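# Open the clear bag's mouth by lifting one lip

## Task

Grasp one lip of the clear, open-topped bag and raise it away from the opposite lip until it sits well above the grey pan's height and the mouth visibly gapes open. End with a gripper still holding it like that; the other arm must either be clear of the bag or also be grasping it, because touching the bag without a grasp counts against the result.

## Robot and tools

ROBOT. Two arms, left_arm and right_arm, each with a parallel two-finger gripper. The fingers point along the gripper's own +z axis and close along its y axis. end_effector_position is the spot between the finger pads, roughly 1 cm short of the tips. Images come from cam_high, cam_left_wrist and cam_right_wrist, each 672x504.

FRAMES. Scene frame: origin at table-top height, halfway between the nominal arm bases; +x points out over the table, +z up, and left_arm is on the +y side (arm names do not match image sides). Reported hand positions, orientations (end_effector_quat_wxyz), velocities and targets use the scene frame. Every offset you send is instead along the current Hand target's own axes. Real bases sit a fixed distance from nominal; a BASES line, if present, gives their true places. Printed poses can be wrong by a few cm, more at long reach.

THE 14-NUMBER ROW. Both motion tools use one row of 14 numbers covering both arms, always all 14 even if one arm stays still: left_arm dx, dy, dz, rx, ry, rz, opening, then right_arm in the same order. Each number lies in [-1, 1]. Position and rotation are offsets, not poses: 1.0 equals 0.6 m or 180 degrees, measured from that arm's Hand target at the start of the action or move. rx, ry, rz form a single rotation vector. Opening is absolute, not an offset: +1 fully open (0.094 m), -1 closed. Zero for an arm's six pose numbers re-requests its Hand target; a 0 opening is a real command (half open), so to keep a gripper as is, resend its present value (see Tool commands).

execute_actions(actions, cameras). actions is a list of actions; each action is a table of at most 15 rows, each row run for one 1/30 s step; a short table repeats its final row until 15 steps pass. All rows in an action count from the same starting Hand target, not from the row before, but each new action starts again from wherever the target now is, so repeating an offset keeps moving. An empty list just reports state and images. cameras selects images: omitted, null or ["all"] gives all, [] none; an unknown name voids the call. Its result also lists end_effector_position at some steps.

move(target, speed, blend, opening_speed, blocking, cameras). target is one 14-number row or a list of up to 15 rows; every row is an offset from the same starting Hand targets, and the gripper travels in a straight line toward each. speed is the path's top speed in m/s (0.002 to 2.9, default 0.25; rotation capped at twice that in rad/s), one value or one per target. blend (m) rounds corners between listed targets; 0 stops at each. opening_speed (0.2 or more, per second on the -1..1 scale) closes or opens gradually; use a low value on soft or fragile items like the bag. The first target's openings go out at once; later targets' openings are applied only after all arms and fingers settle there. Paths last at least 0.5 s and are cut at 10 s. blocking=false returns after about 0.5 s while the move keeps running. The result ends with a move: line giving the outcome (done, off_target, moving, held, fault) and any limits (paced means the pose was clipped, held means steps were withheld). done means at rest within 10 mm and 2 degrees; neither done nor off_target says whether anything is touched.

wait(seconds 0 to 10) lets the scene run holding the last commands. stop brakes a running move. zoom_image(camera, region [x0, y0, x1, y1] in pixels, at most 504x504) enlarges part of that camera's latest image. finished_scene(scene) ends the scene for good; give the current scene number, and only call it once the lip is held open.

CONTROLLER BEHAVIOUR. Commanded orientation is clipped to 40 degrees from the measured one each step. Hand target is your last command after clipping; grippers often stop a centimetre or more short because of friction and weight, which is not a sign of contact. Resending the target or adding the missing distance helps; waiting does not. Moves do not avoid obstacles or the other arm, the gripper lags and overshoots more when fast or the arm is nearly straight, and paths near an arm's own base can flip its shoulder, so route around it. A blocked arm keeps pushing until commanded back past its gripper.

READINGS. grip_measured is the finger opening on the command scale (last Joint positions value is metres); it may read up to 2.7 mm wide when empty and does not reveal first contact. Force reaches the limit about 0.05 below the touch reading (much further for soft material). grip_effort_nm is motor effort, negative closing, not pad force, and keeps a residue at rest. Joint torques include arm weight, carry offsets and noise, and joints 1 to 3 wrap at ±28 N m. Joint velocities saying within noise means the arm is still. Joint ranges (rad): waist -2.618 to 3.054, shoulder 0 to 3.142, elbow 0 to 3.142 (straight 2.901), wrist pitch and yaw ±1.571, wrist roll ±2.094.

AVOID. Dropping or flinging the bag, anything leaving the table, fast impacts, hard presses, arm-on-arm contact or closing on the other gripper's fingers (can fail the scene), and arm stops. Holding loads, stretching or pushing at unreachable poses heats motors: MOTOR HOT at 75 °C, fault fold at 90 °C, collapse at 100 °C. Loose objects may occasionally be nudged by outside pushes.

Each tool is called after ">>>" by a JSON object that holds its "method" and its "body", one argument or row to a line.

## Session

>>> {"method": "execute_actions", "body": {
  "actions": []
}}

>>> {"method": "zoom_image", "body": {
  "camera": "cam_high",
  "region": [150, 170, 450, 400]
}}

Scene clock: 0.00 s.
left_arm: end_effector_position=(+0.3165, +0.2896, +0.2165) grip_measured=+1.000 grip_effort_nm=n/a end_effector_quat_wxyz=(+0.535, +0.146, +0.830, -0.059) | right_arm: end_effector_position=(+0.2989, -0.1581, +0.1123) grip_measured=+1.000 grip_effort_nm=n/a end_effector_quat_wxyz=(+0.280, -0.031, +0.952, +0.120)
Joint positions: left_arm=[-0.096 1.087 0.723 -0.074 0.131 0.126 0.094] | right_arm=[0.39 1.378 0.886 -0.461 -0.049 0.304 0.094]
Joint velocities: within noise
Joint torques (N m): no reading
Heat: left arm: 30 °C; right arm: 31 °C.
Hand target: left_arm +0.3190, +0.2880, +0.2311; +0.553, +0.145, +0.818, -0.063 | right_arm +0.3009, -0.1567, +0.1171; +0.287, -0.036, +0.949, +0.122
Tool commands: left_gripper/opening=+1.0 right_gripper/opening=+1.0

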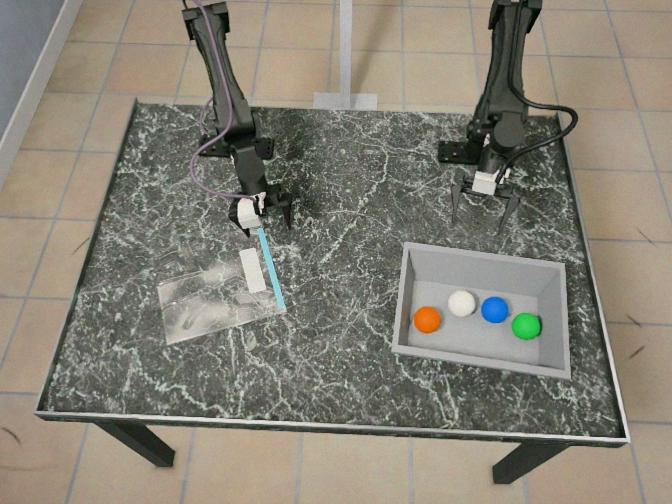

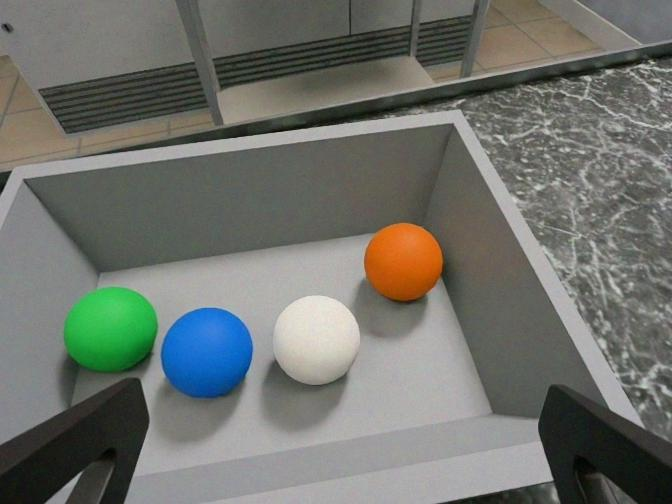

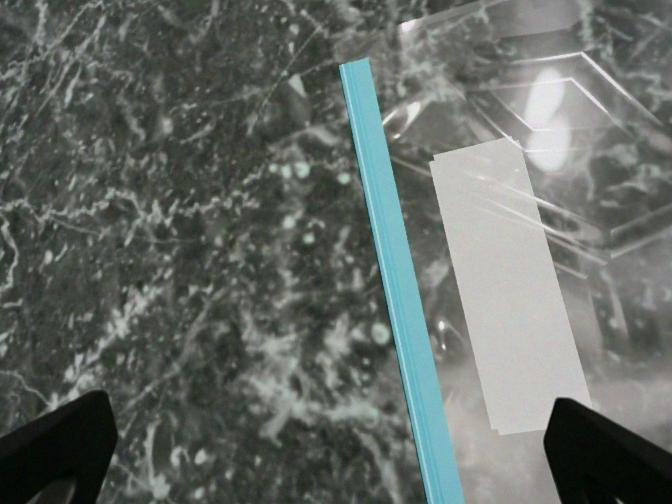

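Scaled by 1.680 from the camera's 672x504 image, which has a finer 960x720 frame.

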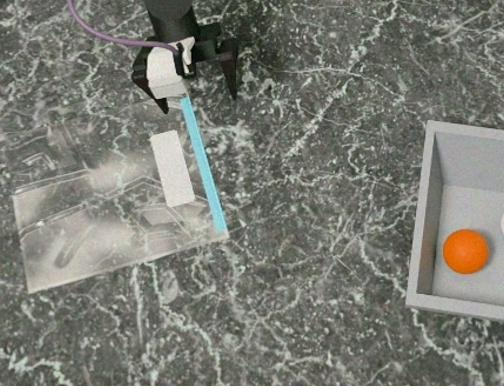

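>>> {"method": "move", "body": {
  "target": [0.056,-0.305,-0.002,0.282,0.005,0.105,1,-0.071,-0.017,-0.039,0.036,0.087,-0.081,0.06]
}}

Scene clock: 26.43 s.
left_arm: end_effector_position=(+0.2500, +0.1255, +0.1763) grip_measured=+1.000 grip_effort_nm=-0.012 end_effector_quat_wxyz=(+0.432, +0.485, +0.696, -0.307) | right_arm: end_effector_position=(+0.3196, -0.1699, +0.1523) grip_measured=+0.062 grip_effort_nm=-0.110 end_effector_quat_wxyz=(+0.170, -0.151, +0.973, +0.032)
Joint positions: left_arm=[-0.303 1.356 0.796 -0.094 0.765 0.479 0.094] | right_arm=[0.361 1.633 1.408 -0.999 -0.006 0.018 0.05]
Joint velocities: within noise
Joint torques (N m): left_arm=[-0.25 -4.31 10.8 1 0.42 0.11] | right_arm=[-0.64 -5.04 10.15 0.56 0.11 -0.11]
Heat: left arm: 34 °C; right arm: 34 °C.
Hand target: left_arm +0.2502, +0.1202, +0.1901; +0.434, +0.495, +0.683, -0.316 | right_arm +0.3252, -0.1726, +0.1574; +0.170, -0.156, +0.973, +0.026
Off the commanded pose: left_arm 0.015 m, 2 deg | right_arm 0.008 m, 1 deg.
move: off_target (left_arm)

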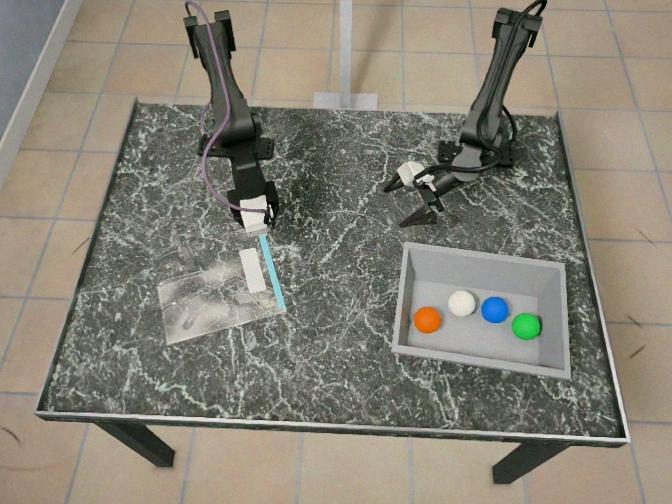

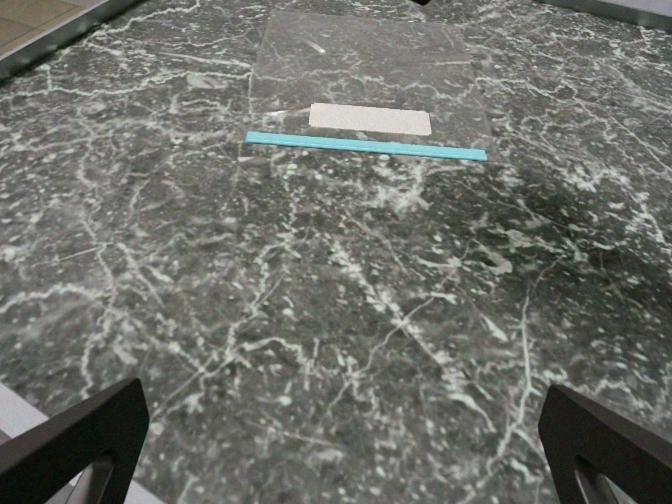

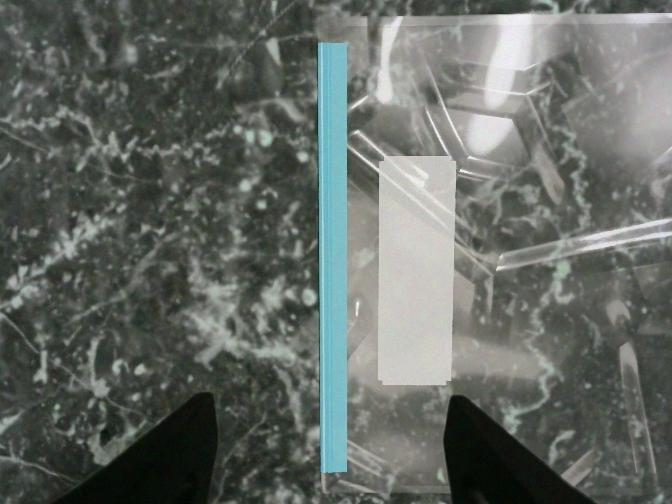

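>>> {"method": "move", "body": {
  "target": [0,0,0,0,0,0,1,-0.038,-0.047,0.155,0,0,0,0.06],
  "speed": 0.15,
  "cameras": ["cam_left_wrist","cam_right_wrist"]
}}

Scene clock: 35.23 s.
left_arm: end_effector_position=(+0.2498, +0.1256, +0.1760) grip_measured=+1.000 grip_effort_nm=-0.012 end_effector_quat_wxyz=(+0.431, +0.485, +0.696, -0.307) | right_arm: end_effector_position=(+0.3770, -0.1862, +0.0796) grip_measured=+0.062 grip_effort_nm=-0.105 end_effector_quat_wxyz=(+0.161, -0.148, +0.976, +0.018)
Joint positions: left_arm=[-0.303 1.356 0.796 -0.096 0.765 0.479 0.094] | right_arm=[0.281 1.871 1.408 -0.783 -0.006 -0.055 0.05]
Joint velocities: within noise
Joint torques (N m): left_arm=[-0.27 -4.31 10.82 1.02 0.43 0.11] | right_arm=[-0.38 -6.98 7.17 1.05 -0.17 -0.11]
Heat: left arm: 33 °C; right arm: 35 °C.
Hand target: left_arm +0.2502, +0.1202, +0.1900; +0.434, +0.495, +0.683, -0.316 | right_arm +0.3845, -0.1831, +0.0777; +0.170, -0.156, +0.973, +0.026
Off the commanded pose: left_arm 0.015 m, 2 deg | right_arm 0.008 m, 2 deg.
move: off_target (left_arm)
Images, in order (width x height): cam_left_wrist 672x504, cam_right_wrist 672x504.

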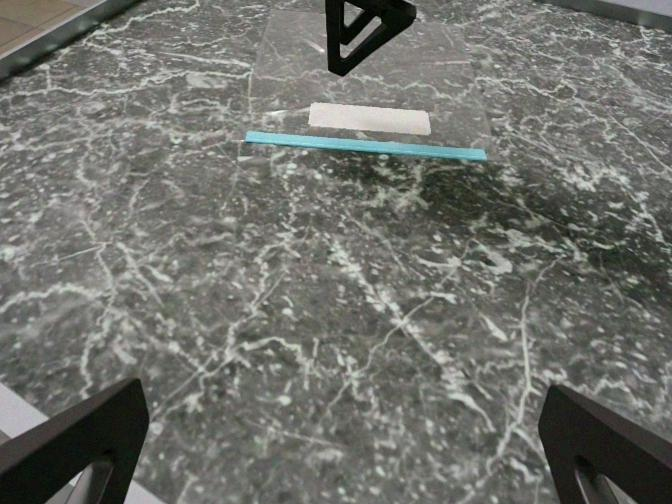

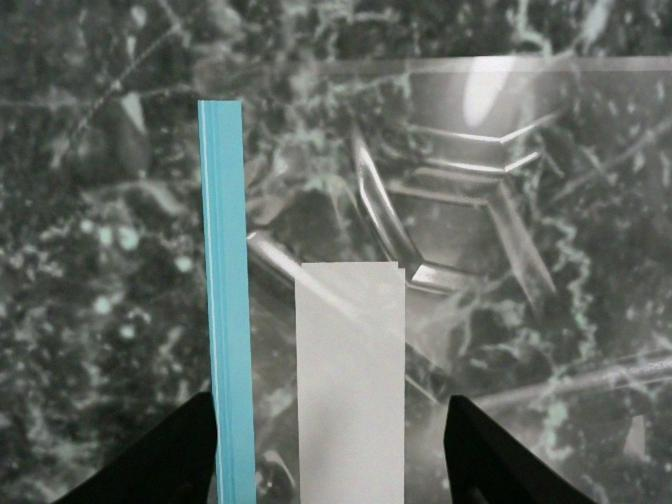

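>>> {"method": "move", "body": {
  "target": [0,0,0,0,0,0,1,0.026,0.005,0.07,0,0,-0.013,0.06],
  "speed": 0.08,
  "cameras": ["cam_left_wrist","cam_right_wrist"]
}}

>>> {"method": "zoom_image", "body": {
  "camera": "cam_left_wrist",
  "region": [220, 30, 500, 200]
}}

Scene clock: 41.50 s.
left_arm: end_effector_position=(+0.2498, +0.1256, +0.1760) grip_measured=+1.000 grip_effort_nm=-0.012 end_effector_quat_wxyz=(+0.431, +0.485, +0.696, -0.307) | right_arm: end_effector_position=(+0.3851, -0.1842, +0.0451) grip_measured=+0.062 grip_effort_nm=-0.115 end_effector_quat_wxyz=(+0.175, -0.164, +0.971, +0.017)
Joint positions: left_arm=[-0.303 1.356 0.796 -0.096 0.765 0.479 0.094] | right_arm=[0.281 1.917 1.317 -0.617 -0.006 -0.089 0.05]
Joint velocities: within noise
Joint torques (N m): left_arm=[-0.25 -4.33 10.86 1.02 0.42 0.11] | right_arm=[0.16 -6.94 4.9 1.09 -0.15 -0.09]
Heat: left arm: 33 °C; right arm: 35 °C.
Hand target: left_arm +0.2502, +0.1202, +0.1900; +0.434, +0.495, +0.683, -0.316 | right_arm +0.3832, -0.1805, +0.0330; +0.171, -0.175, +0.969, +0.022
Off the commanded pose: left_arm 0.015 m, 2 deg | right_arm 0.013 m, 2 deg.
move: off_target (left_arm, right_arm)
Images, in order (width x height): cam_left_wrist 672x504, cam_right_wrist 672x504.

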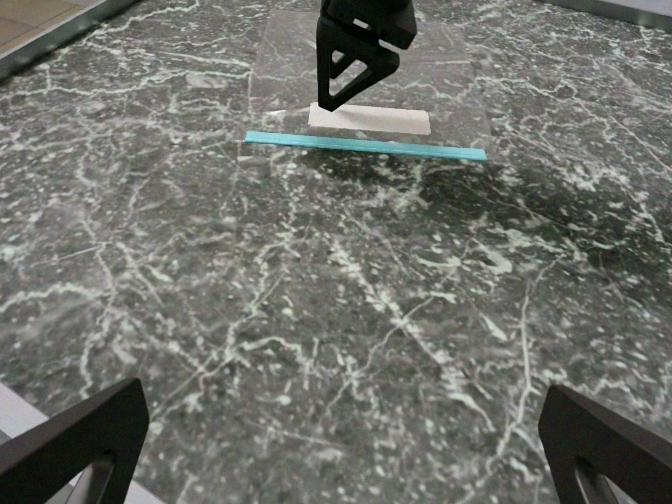

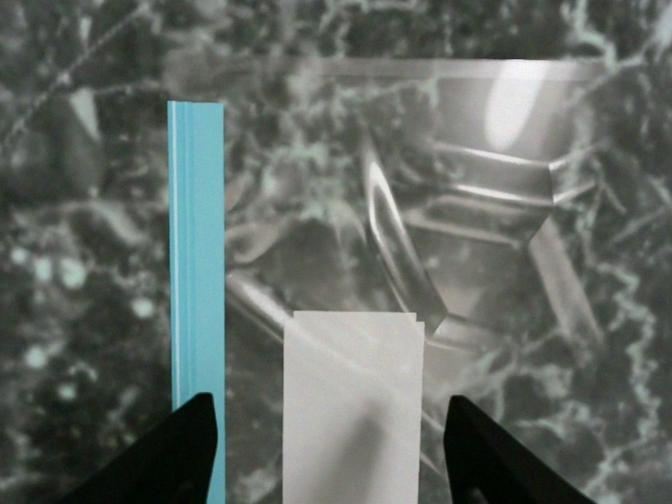

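Scaled by 1.800 from the camera's 672x504 image, which has a finer 960x720 frame.

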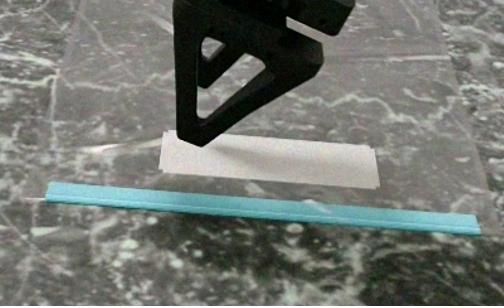

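>>> {"method": "move", "body": {
  "target": [0,0,0,0,0,0,1,0.012,0.005,0.031,0,0,0,0.06],
  "speed": 0.05,
  "cameras": ["cam_left_wrist","cam_right_wrist"]
}}

>>> {"method": "zoom_image", "body": {
  "camera": "cam_left_wrist",
  "region": [220, 30, 500, 200]
}}

Scene clock: 49.67 s.
left_arm: end_effector_position=(+0.2498, +0.1256, +0.1760) grip_measured=+1.000 grip_effort_nm=-0.007 end_effector_quat_wxyz=(+0.431, +0.485, +0.696, -0.307) | right_arm: end_effector_position=(+0.3851, -0.1829, +0.0259) grip_measured=+0.062 grip_effort_nm=-0.105 end_effector_quat_wxyz=(+0.177, -0.166, +0.970, +0.017)
Joint positions: left_arm=[-0.303 1.356 0.796 -0.096 0.765 0.479 0.094] | right_arm=[0.284 1.944 1.272 -0.542 -0.006 -0.089 0.05]
Joint velocities: within noise
Joint torques (N m): left_arm=[-0.24 -4.3 10.85 1.02 0.42 0.11] | right_arm=[0.5 -6.87 4.72 1.13 -0.12 -0.04]
Heat: left arm: 33 °C; right arm: 34 °C.
Hand target: left_arm +0.2502, +0.1202, +0.1900; +0.434, +0.495, +0.683, -0.316 | right_arm +0.3818, -0.1781, +0.0129; +0.171, -0.175, +0.969, +0.022
Off the commanded pose: left_arm 0.015 m, 2 deg | right_arm 0.014 m, 1 deg.
move: off_target (left_arm, right_arm)
Images, in order (width x height): cam_left_wrist 672x504, cam_right_wrist 672x504.

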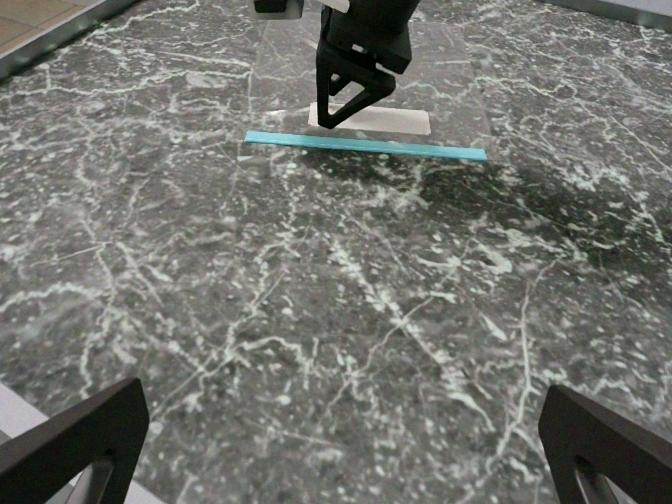

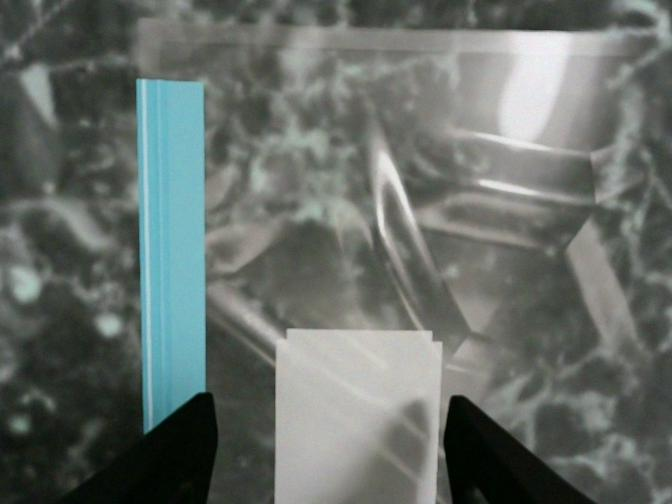

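Scaled by 1.800 from the camera's 672x504 image, which has a finer 960x720 frame.

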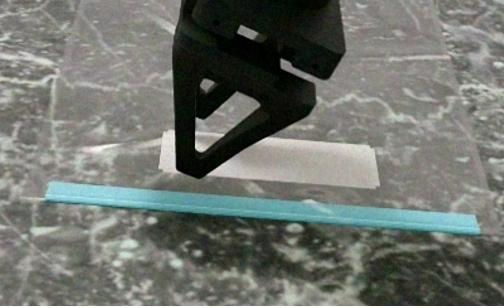

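>>> {"method": "move", "body": {
  "target": [
    [0,0,0,0,0,0,1,0.017,0.017,-0.003,0,0,0,0.06],
    [0,0,0,0,0,0,1,0.022,0.017,0.016,0,0,0,0.06]
  ],
  "speed": 0.05,
  "cameras": ["cam_left_wrist","cam_right_wrist"]
}}

>>> {"method": "zoom_image", "body": {
  "camera": "cam_left_wrist",
  "region": [220, 30, 500, 200]
}}

Scene clock: 58.03 s.
left_arm: end_effector_position=(+0.2498, +0.1256, +0.1760) grip_measured=+1.000 grip_effort_nm=-0.012 end_effector_quat_wxyz=(+0.431, +0.485, +0.696, -0.307) | right_arm: end_effector_position=(+0.3829, -0.1713, +0.0165) grip_measured=+0.062 grip_effort_nm=-0.100 end_effector_quat_wxyz=(+0.192, -0.173, +0.966, +0.026)
Joint positions: left_arm=[-0.303 1.356 0.796 -0.096 0.765 0.479 0.094] | right_arm=[0.308 1.941 1.213 -0.452 -0.015 -0.08 0.05]
Joint velocities: within noise
Joint torques (N m): left_arm=[-0.27 -4.27 10.84 1.02 0.41 0.11] | right_arm=[0.58 -7.12 3.62 0.91 -0.03 0.09]
Heat: left arm: 33 °C; right arm: 34 °C.
Hand target: left_arm +0.2502, +0.1202, +0.1900; +0.434, +0.495, +0.683, -0.316 | right_arm +0.3698, -0.1719, -0.0007; +0.171, -0.175, +0.969, +0.022
Off the commanded pose: left_arm 0.015 m, 2 deg | right_arm 0.022 m, 3 deg.
move: off_target (left_arm, right_arm)
Images, in order (width x height): cam_left_wrist 672x504, cam_right_wrist 672x504.

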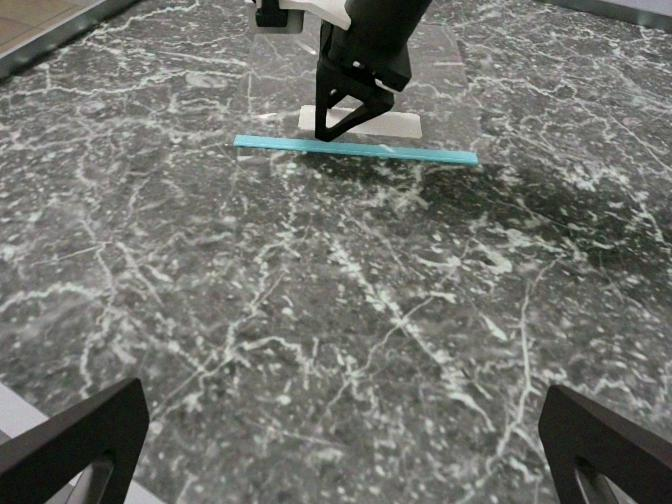

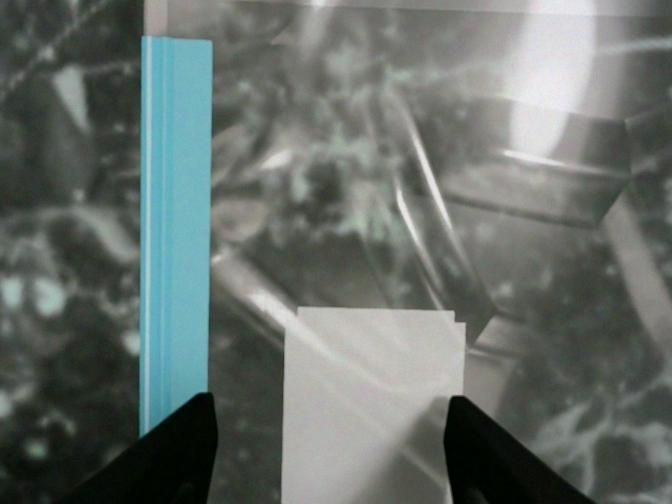

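Scaled by 1.800 from the camera's 672x504 image, which has a finer 960x720 frame.

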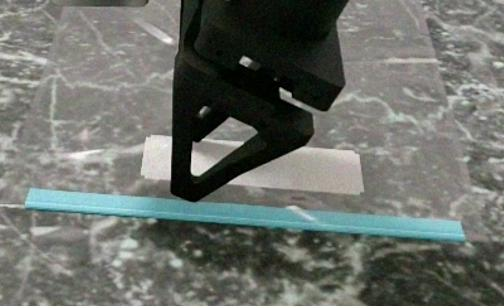

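>>> {"method": "move", "body": {
  "target": [
    [0,0,0,0,0,0,1,-0.012,0.003,-0.04,0,0,0,0.06],
    [0,0,0,0,0,0,1,-0.012,0.003,-0.04,0,0,0,0.32],
    [0,0,0,0,0,0,1,0.002,0.003,0.003,0,0,0,0.32]
  ],
  "speed": 0.06,
  "cameras": ["cam_left_wrist","cam_right_wrist"]
}}

>>> {"method": "zoom_image", "body": {
  "camera": "cam_left_wrist",
  "region": [220, 30, 500, 200]
}}

Scene clock: 67.70 s.
left_arm: end_effector_position=(+0.2498, +0.1256, +0.1760) grip_measured=+1.000 grip_effort_nm=-0.012 end_effector_quat_wxyz=(+0.431, +0.485, +0.696, -0.307) | right_arm: end_effector_position=(+0.3780, -0.1693, +0.0169) grip_measured=+0.318 grip_effort_nm=0.095 end_effector_quat_wxyz=(+0.190, -0.173, +0.966, +0.027)
Joint positions: left_arm=[-0.303 1.356 0.796 -0.096 0.765 0.479 0.094] | right_arm=[0.315 1.93 1.199 -0.455 -0.015 -0.074 0.062]
Joint velocities: within noise
Joint torques (N m): left_arm=[-0.31 -4.33 10.86 1.01 0.43 0.11] | right_arm=[0.39 -6.16 3.97 1.02 -0.01 0.09]
Heat: left arm: 33 °C; right arm: 33 °C.
Hand target: left_arm +0.2502, +0.1202, +0.1900; +0.434, +0.495, +0.683, -0.316 | right_arm +0.3686, -0.1705, -0.0029; +0.171, -0.175, +0.969, +0.022
Off the commanded pose: left_arm 0.015 m, 2 deg | right_arm 0.022 m, 2 deg.
move: off_target (left_arm, right_arm)
Images, in order (width x height): cam_left_wrist 672x504, cam_right_wrist 672x504.

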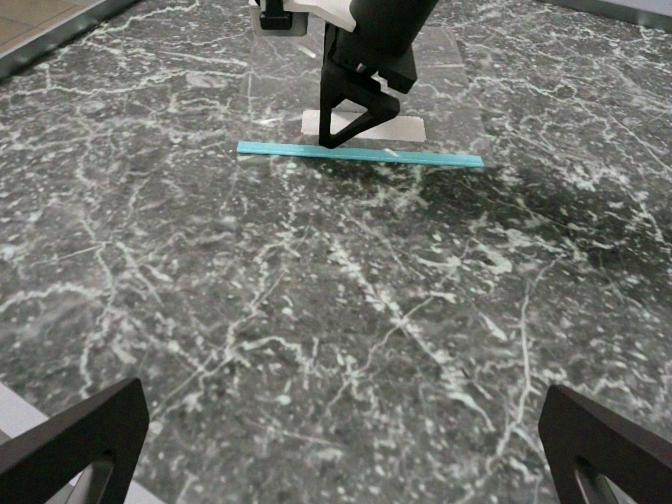

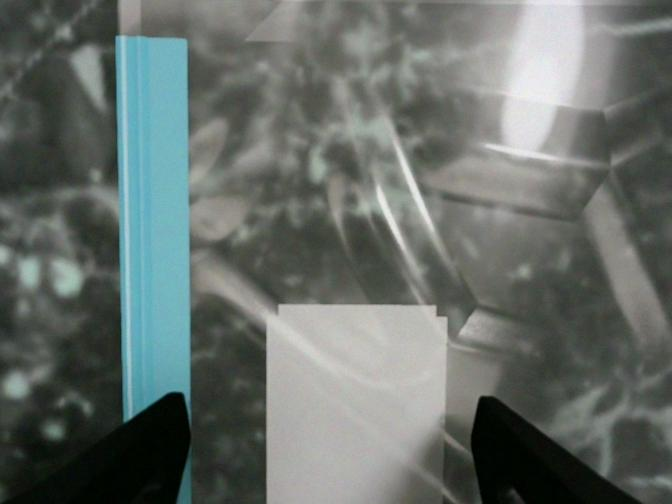

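Scaled by 1.800 from the camera's 672x504 image, which has a finer 960x720 frame.

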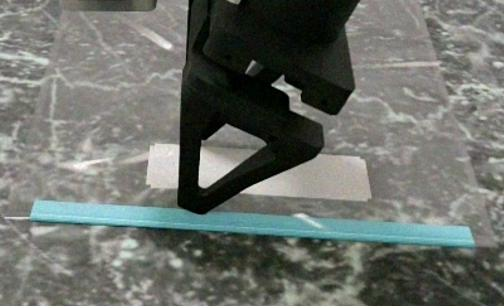

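>>> {"method": "move", "body": {
  "target": [0,0,0,0,0,0,1,0,0,0,0,0,0,-1],
  "opening_speed": 0.3,
  "cameras": ["cam_left_wrist","cam_right_wrist"]
}}

>>> {"method": "zoom_image", "body": {
  "camera": "cam_left_wrist",
  "region": [220, 30, 500, 200]
}}

Scene clock: 76.43 s.
left_arm: end_effector_position=(+0.2498, +0.1256, +0.1760) grip_measured=+1.000 grip_effort_nm=-0.007 end_effector_quat_wxyz=(+0.431, +0.485, +0.696, -0.307) | right_arm: end_effector_position=(+0.3790, -0.1690, +0.0173) grip_measured=-0.995 grip_effort_nm=-0.281 end_effector_quat_wxyz=(+0.192, -0.173, +0.966, +0.027)
Joint positions: left_arm=[-0.303 1.356 0.796 -0.096 0.765 0.479 0.094] | right_arm=[0.315 1.93 1.199 -0.45 -0.015 -0.074 0]
Joint velocities: within noise
Joint torques (N m): left_arm=[-0.25 -4.3 10.82 1.02 0.42 0.1] | right_arm=[0.36 -6.16 4 0.99 -0.02 0.08]
Heat: left arm: 33 °C; right arm: 33 °C.
Hand target: left_arm +0.2502, +0.1202, +0.1900; +0.434, +0.495, +0.683, -0.316 | right_arm +0.3686, -0.1706, -0.0029; +0.171, -0.175, +0.969, +0.022
Off the commanded pose: left_arm 0.015 m, 2 deg | right_arm 0.023 m, 3 deg.
move: off_target (left_arm, right_arm)
Images, in order (width x height): cam_left_wrist 672x504, cam_right_wrist 672x504.

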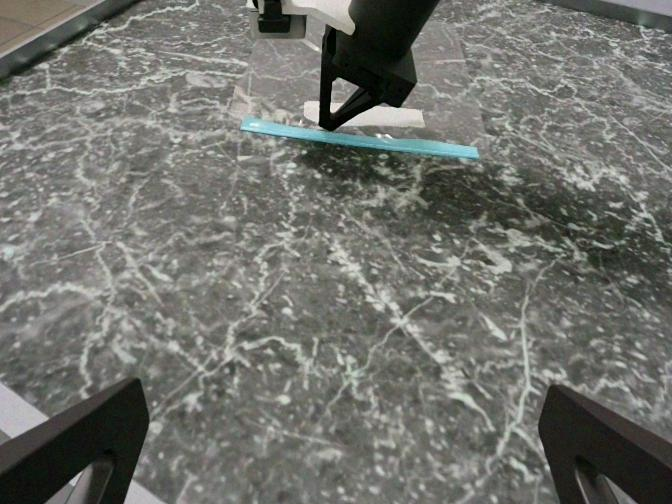

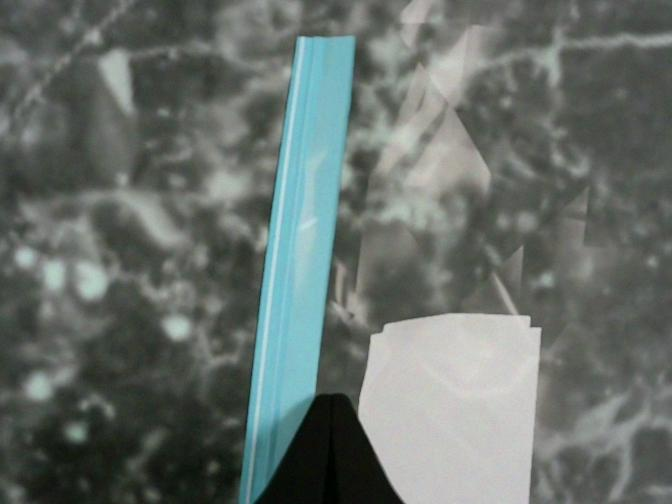

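Scaled by 1.800 from the camera's 672x504 image, which has a finer 960x720 frame.

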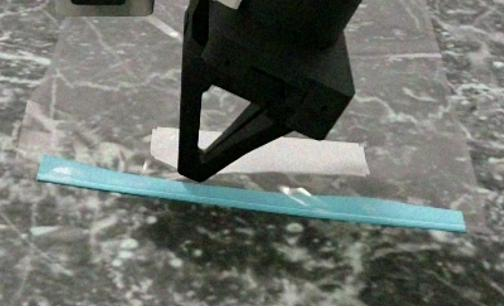

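Looks like a fold is caught. Lift gently.

>>> {"method": "move", "body": {
  "target": [0,0,0,0,0,0,1,-0.046,0,-0.125,0,0,0,-1],
  "speed": 0.06
}}

>>> {"method": "zoom_image", "body": {
  "camera": "cam_left_wrist",
  "region": [220, 0, 500, 200]
}}

Scene clock: 81.60 s.
left_arm: end_effector_position=(+0.2498, +0.1256, +0.1760) grip_measured=+1.000 grip_effort_nm=-0.012 end_effector_quat_wxyz=(+0.431, +0.485, +0.696, -0.307) | right_arm: end_effector_position=(+0.3629, -0.1753, +0.0562) grip_measured=-0.995 grip_effort_nm=-0.276 end_effector_quat_wxyz=(+0.151, -0.174, +0.973, +0.018)
Joint positions: left_arm=[-0.303 1.356 0.796 -0.096 0.765 0.479 0.094] | right_arm=[0.315 1.871 1.319 -0.714 -0.006 -0.074 0]
Joint velocities: within noise
Joint torques (N m): left_arm=[-0.29 -4.34 10.85 1.02 0.42 0.1] | right_arm=[0.68 -10 9.47 0.5 0 0.11]
Heat: left arm: 33 °C; right arm: 33 °C.
Hand target: left_arm +0.2502, +0.1202, +0.1900; +0.434, +0.495, +0.683, -0.316 | right_arm +0.3687, -0.1691, +0.0770; +0.171, -0.175, +0.969, +0.022
Off the commanded pose: left_arm 0.015 m, 2 deg | right_arm 0.022 m, 2 deg.
move: off_target (left_arm, right_arm)

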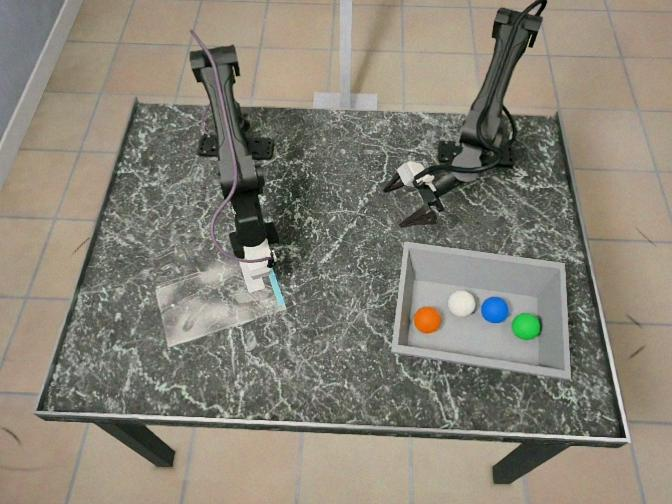

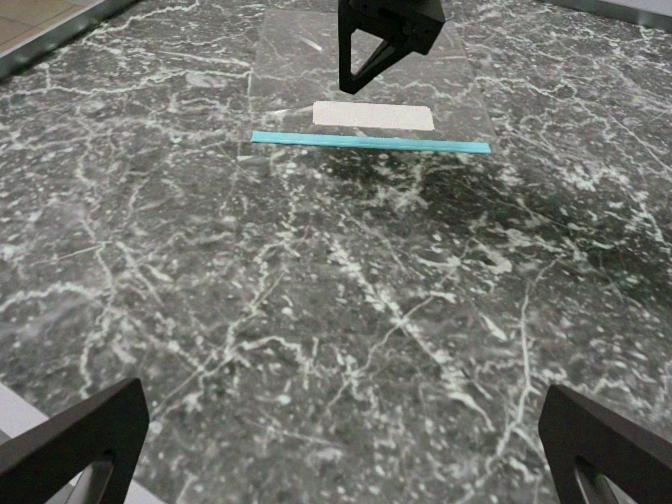

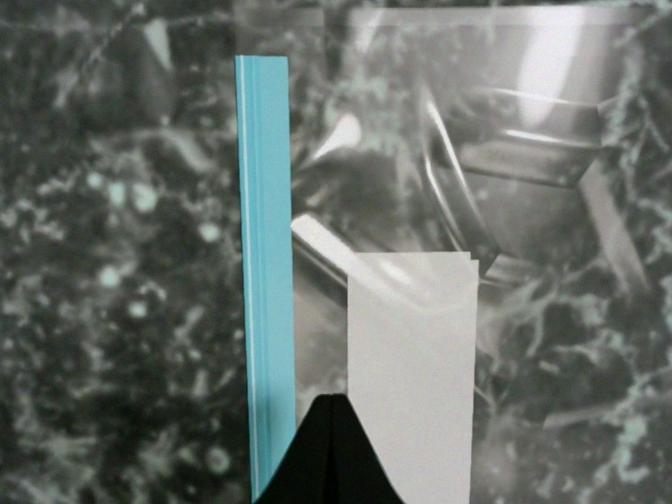

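Scaled by 1.800 from the camera's 672x504 image, which has a finer 960x720 frame.

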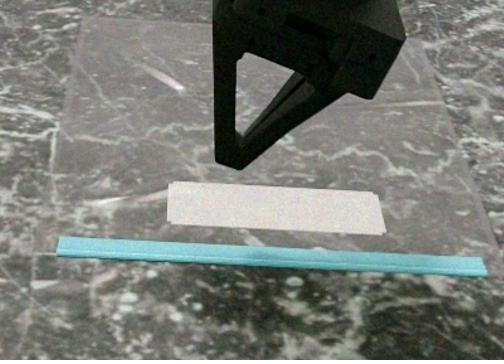

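>>> {"method": "move", "body": {
  "target": [0,0,0,0,0,0,1,0.027,-0.01,0.074,0,0,0,0.06],
  "speed": 0.08,
  "cameras": ["cam_left_wrist","cam_right_wrist"]
}}

>>> {"method": "zoom_image", "body": {
  "camera": "cam_left_wrist",
  "region": [220, 0, 500, 200]
}}

Scene clock: 92.67 s.
left_arm: end_effector_position=(+0.2496, +0.1257, +0.1758) grip_measured=+1.000 grip_effort_nm=-0.007 end_effector_quat_wxyz=(+0.431, +0.485, +0.697, -0.307) | right_arm: end_effector_position=(+0.3715, -0.1729, +0.0422) grip_measured=+0.058 grip_effort_nm=0.100 end_effector_quat_wxyz=(+0.175, -0.173, +0.969, +0.021)
Joint positions: left_arm=[-0.303 1.356 0.796 -0.097 0.765 0.479 0.094] | right_arm=[0.315 1.884 1.26 -0.591 -0.006 -0.074 0.05]
Joint velocities: within noise
Joint torques (N m): left_arm=[-0.28 -4.31 10.82 1.03 0.43 0.11] | right_arm=[-0.75 -6.6 4.82 1.11 -0.07 -0.06]
Heat: left arm: 33 °C; right arm: 34 °C.
Hand target: left_arm +0.2502, +0.1202, +0.1900; +0.434, +0.495, +0.683, -0.316 | right_arm +0.3709, -0.1755, +0.0299; +0.171, -0.175, +0.969, +0.022
Off the commanded pose: left_arm 0.015 m, 2 deg | right_arm 0.013 m, 1 deg.
move: off_target (left_arm, right_arm)
Images, in order (width x height): cam_left_wrist 672x504, cam_right_wrist 672x504.

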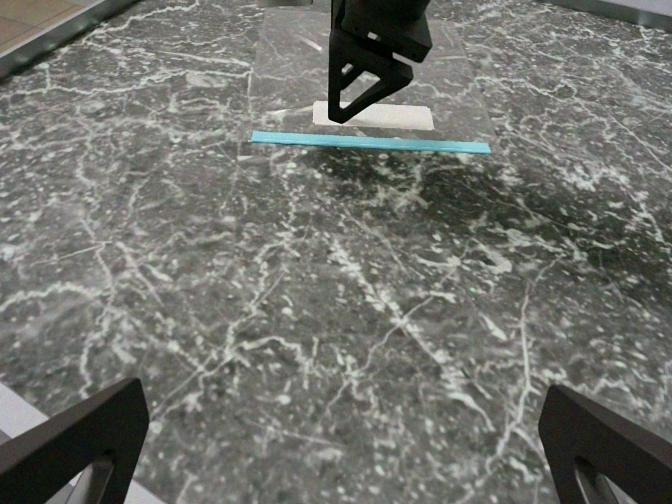

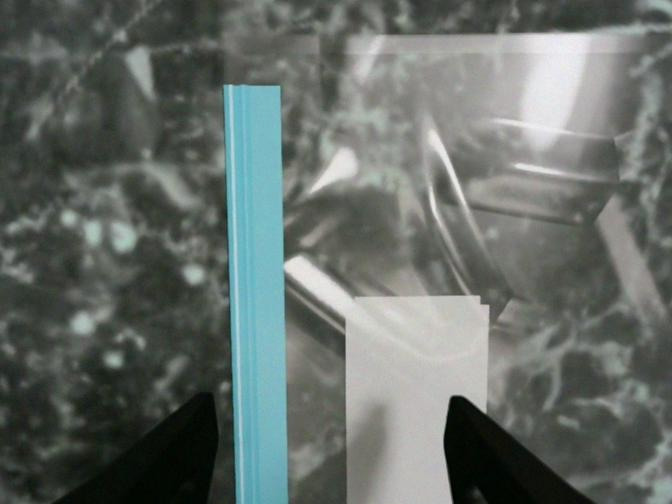

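Scaled by 1.800 from the camera's 672x504 image, which has a finer 960x720 frame.

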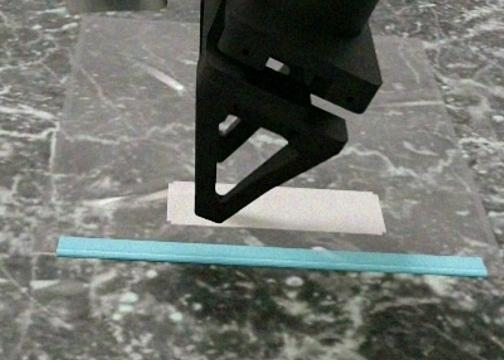

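>>> {"method": "move", "body": {
  "target": [
    [0,0,0,0,0,0,1,0.008,-0.012,0.02,0,0,0,0.06],
    [0,0,0,0,0,0,1,0.022,-0.012,0.068,0,0,0,0.06]
  ],
  "speed": 0.06,
  "cameras": ["cam_left_wrist","cam_right_wrist"]
}}

>>> {"method": "zoom_image", "body": {
  "camera": "cam_left_wrist",
  "region": [220, 0, 500, 200]
}}

Scene clock: 107.67 s.
left_arm: end_effector_position=(+0.2496, +0.1257, +0.1758) grip_measured=+1.000 grip_effort_nm=-0.012 end_effector_quat_wxyz=(+0.431, +0.485, +0.697, -0.307) | right_arm: end_effector_position=(+0.3895, -0.1767, +0.0167) grip_measured=+0.058 grip_effort_nm=0.085 end_effector_quat_wxyz=(+0.206, -0.167, +0.964, +0.028)
Joint positions: left_arm=[-0.303 1.356 0.796 -0.097 0.765 0.479 0.094] | right_arm=[0.289 1.941 1.201 -0.412 -0.021 -0.086 0.05]
Joint velocities: within noise
Joint torques (N m): left_arm=[-0.28 -4.3 10.82 1.02 0.42 0.11] | right_arm=[-0.42 -5.23 3.64 0.95 -0.1 -0.12]
Heat: left arm: 33 °C; right arm: 33 °C.
Hand target: left_arm +0.2502, +0.1202, +0.1900; +0.434, +0.495, +0.683, -0.316 | right_arm +0.3750, -0.1825, -0.0128; +0.171, -0.175, +0.969, +0.022
Off the commanded pose: left_arm 0.015 m, 2 deg | right_arm 0.033 m, 4 deg.
move: off_target (left_arm, right_arm)
Images, in order (width x height): cam_left_wrist 672x504, cam_right_wrist 672x504.

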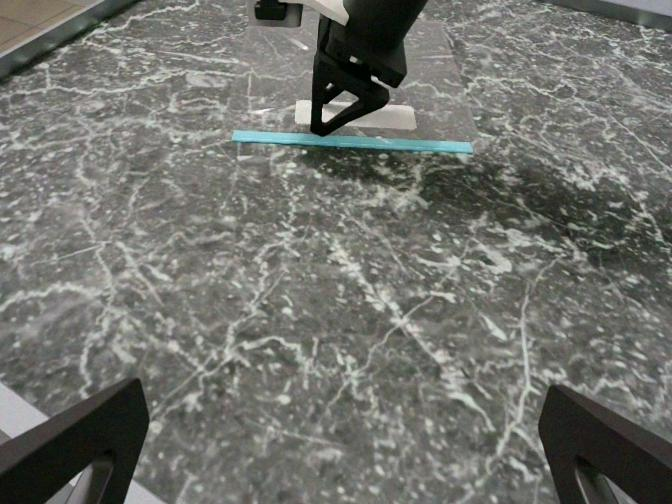

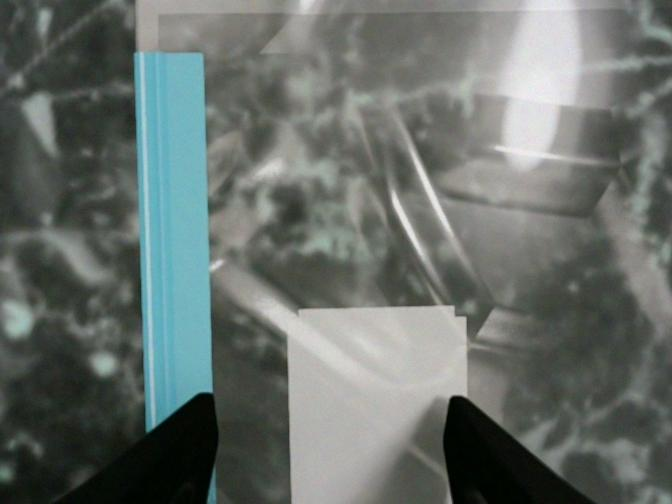

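Scaled by 1.800 from the camera's 672x504 image, which has a finer 960x720 frame.

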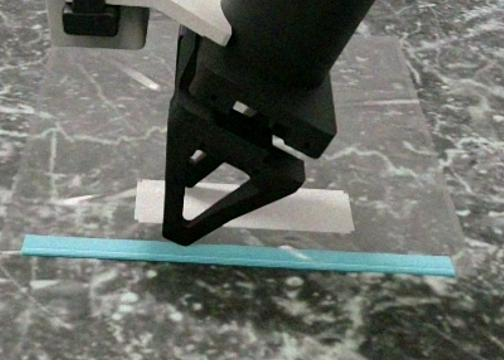

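>>> {"method": "move", "body": {
  "target": [
    [0,0,0,0,0,0,1,-0.017,0,-0.05,0,0,0,0.06],
    [0,0,0,0,0,0,1,0.006,0.015,-0.055,0,0,0,0.06],
    [0,0,0,0,0,0,1,0.024,0.015,-0.008,0,0,0,0.06]
  ],
  "speed": 0.06,
  "cameras": ["cam_left_wrist","cam_right_wrist"]
}}

>>> {"method": "zoom_image", "body": {
  "camera": "cam_left_wrist",
  "region": [220, 0, 500, 200]
}}

Scene clock: 115.80 s.
left_arm: end_effector_position=(+0.2496, +0.1257, +0.1758) grip_measured=+1.000 grip_effort_nm=-0.007 end_effector_quat_wxyz=(+0.431, +0.485, +0.697, -0.307) | right_arm: end_effector_position=(+0.3807, -0.1744, +0.0158) grip_measured=+0.058 grip_effort_nm=0.095 end_effector_quat_wxyz=(+0.217, -0.172, +0.961, +0.030)
Joint positions: left_arm=[-0.303 1.356 0.796 -0.097 0.765 0.479 0.094] | right_arm=[0.3 1.904 1.134 -0.36 -0.021 -0.086 0.05]
Joint velocities: within noise
Joint torques (N m): left_arm=[-0.25 -4.3 10.84 1.03 0.43 0.11] | right_arm=[0.4 -5.71 3.04 0.73 0 0.06]
Heat: left arm: 34 °C; right arm: 33 °C.
Hand target: left_arm +0.2502, +0.1202, +0.1900; +0.434, +0.495, +0.683, -0.316 | right_arm +0.3575, -0.1792, -0.0134; +0.171, -0.175, +0.969, +0.022
Off the commanded pose: left_arm 0.015 m, 2 deg | right_arm 0.038 m, 5 deg.
move: off_target (left_arm, right_arm)
Images, in order (width x height): cam_left_wrist 672x504, cam_right_wrist 672x504.

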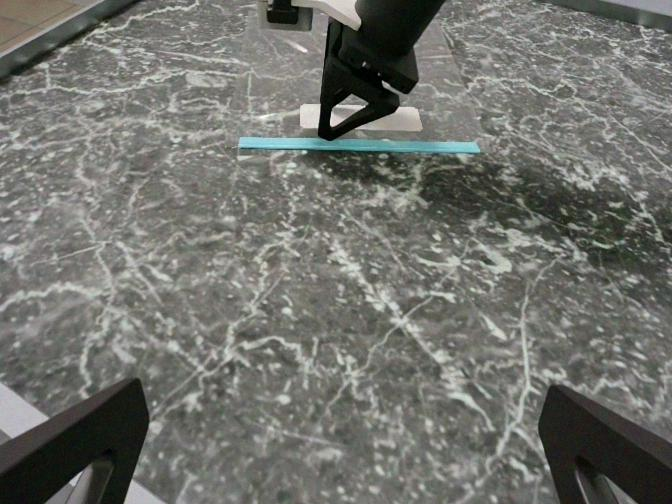

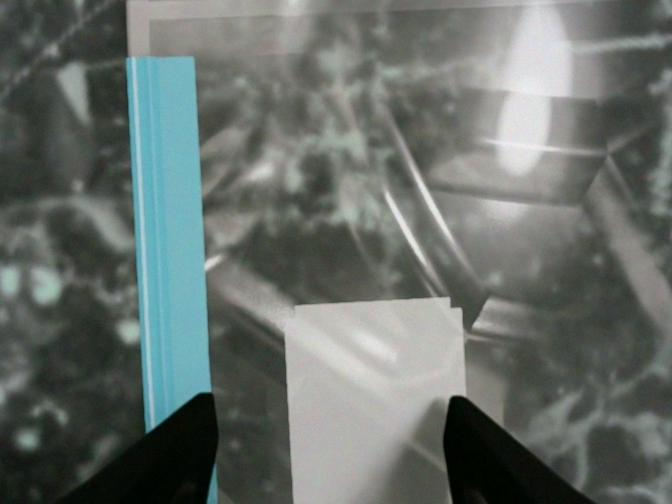

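Scaled by 1.800 from the camera's 672x504 image, which has a finer 960x720 frame.

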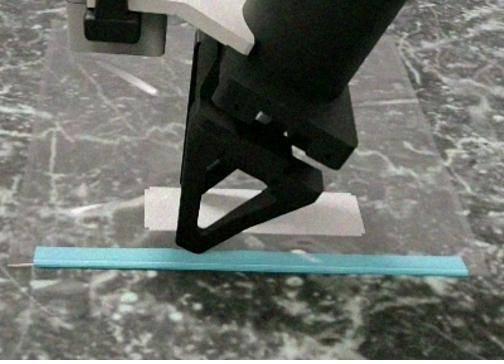

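>>> {"method": "move", "body": {
  "target": [0,0,0,0,0,0,1,0,0,0,0,0,0,-0.6],
  "opening_speed": 0.25,
  "cameras": ["cam_left_wrist","cam_right_wrist"]
}}

>>> {"method": "zoom_image", "body": {
  "camera": "cam_left_wrist",
  "region": [220, 0, 500, 200]
}}

Scene clock: 123.50 s.
left_arm: end_effector_position=(+0.2496, +0.1257, +0.1758) grip_measured=+1.000 grip_effort_nm=-0.012 end_effector_quat_wxyz=(+0.431, +0.485, +0.697, -0.307) | right_arm: end_effector_position=(+0.3816, -0.1738, +0.0163) grip_measured=-0.598 grip_effort_nm=-0.120 end_effector_quat_wxyz=(+0.219, -0.172, +0.960, +0.031)
Joint positions: left_arm=[-0.303 1.356 0.796 -0.097 0.765 0.479 0.094] | right_arm=[0.3 1.904 1.134 -0.355 -0.023 -0.086 0.019]
Joint velocities: within noise
Joint torques (N m): left_arm=[-0.29 -4.3 10.81 1.02 0.41 0.11] | right_arm=[0.4 -5.72 3.1 0.68 0 0.06]
Heat: left arm: 34 °C; right arm: 32 °C.
Hand target: left_arm +0.2502, +0.1202, +0.1900; +0.434, +0.495, +0.683, -0.316 | right_arm +0.3576, -0.1792, -0.0134; +0.171, -0.175, +0.969, +0.022
Off the commanded pose: left_arm 0.015 m, 2 deg | right_arm 0.039 m, 6 deg.
move: off_target (left_arm, right_arm)
Images, in order (width x height): cam_left_wrist 672x504, cam_right_wrist 672x504.

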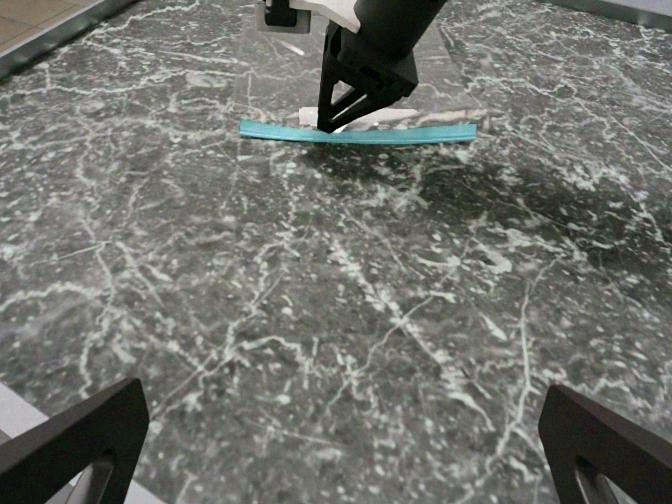

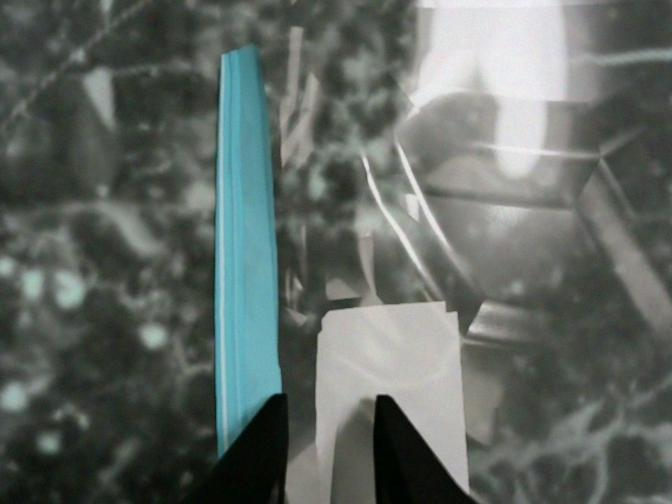

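Scaled by 1.800 from the camera's 672x504 image, which has a finer 960x720 frame.

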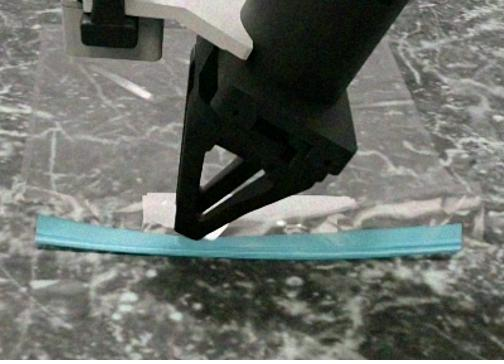

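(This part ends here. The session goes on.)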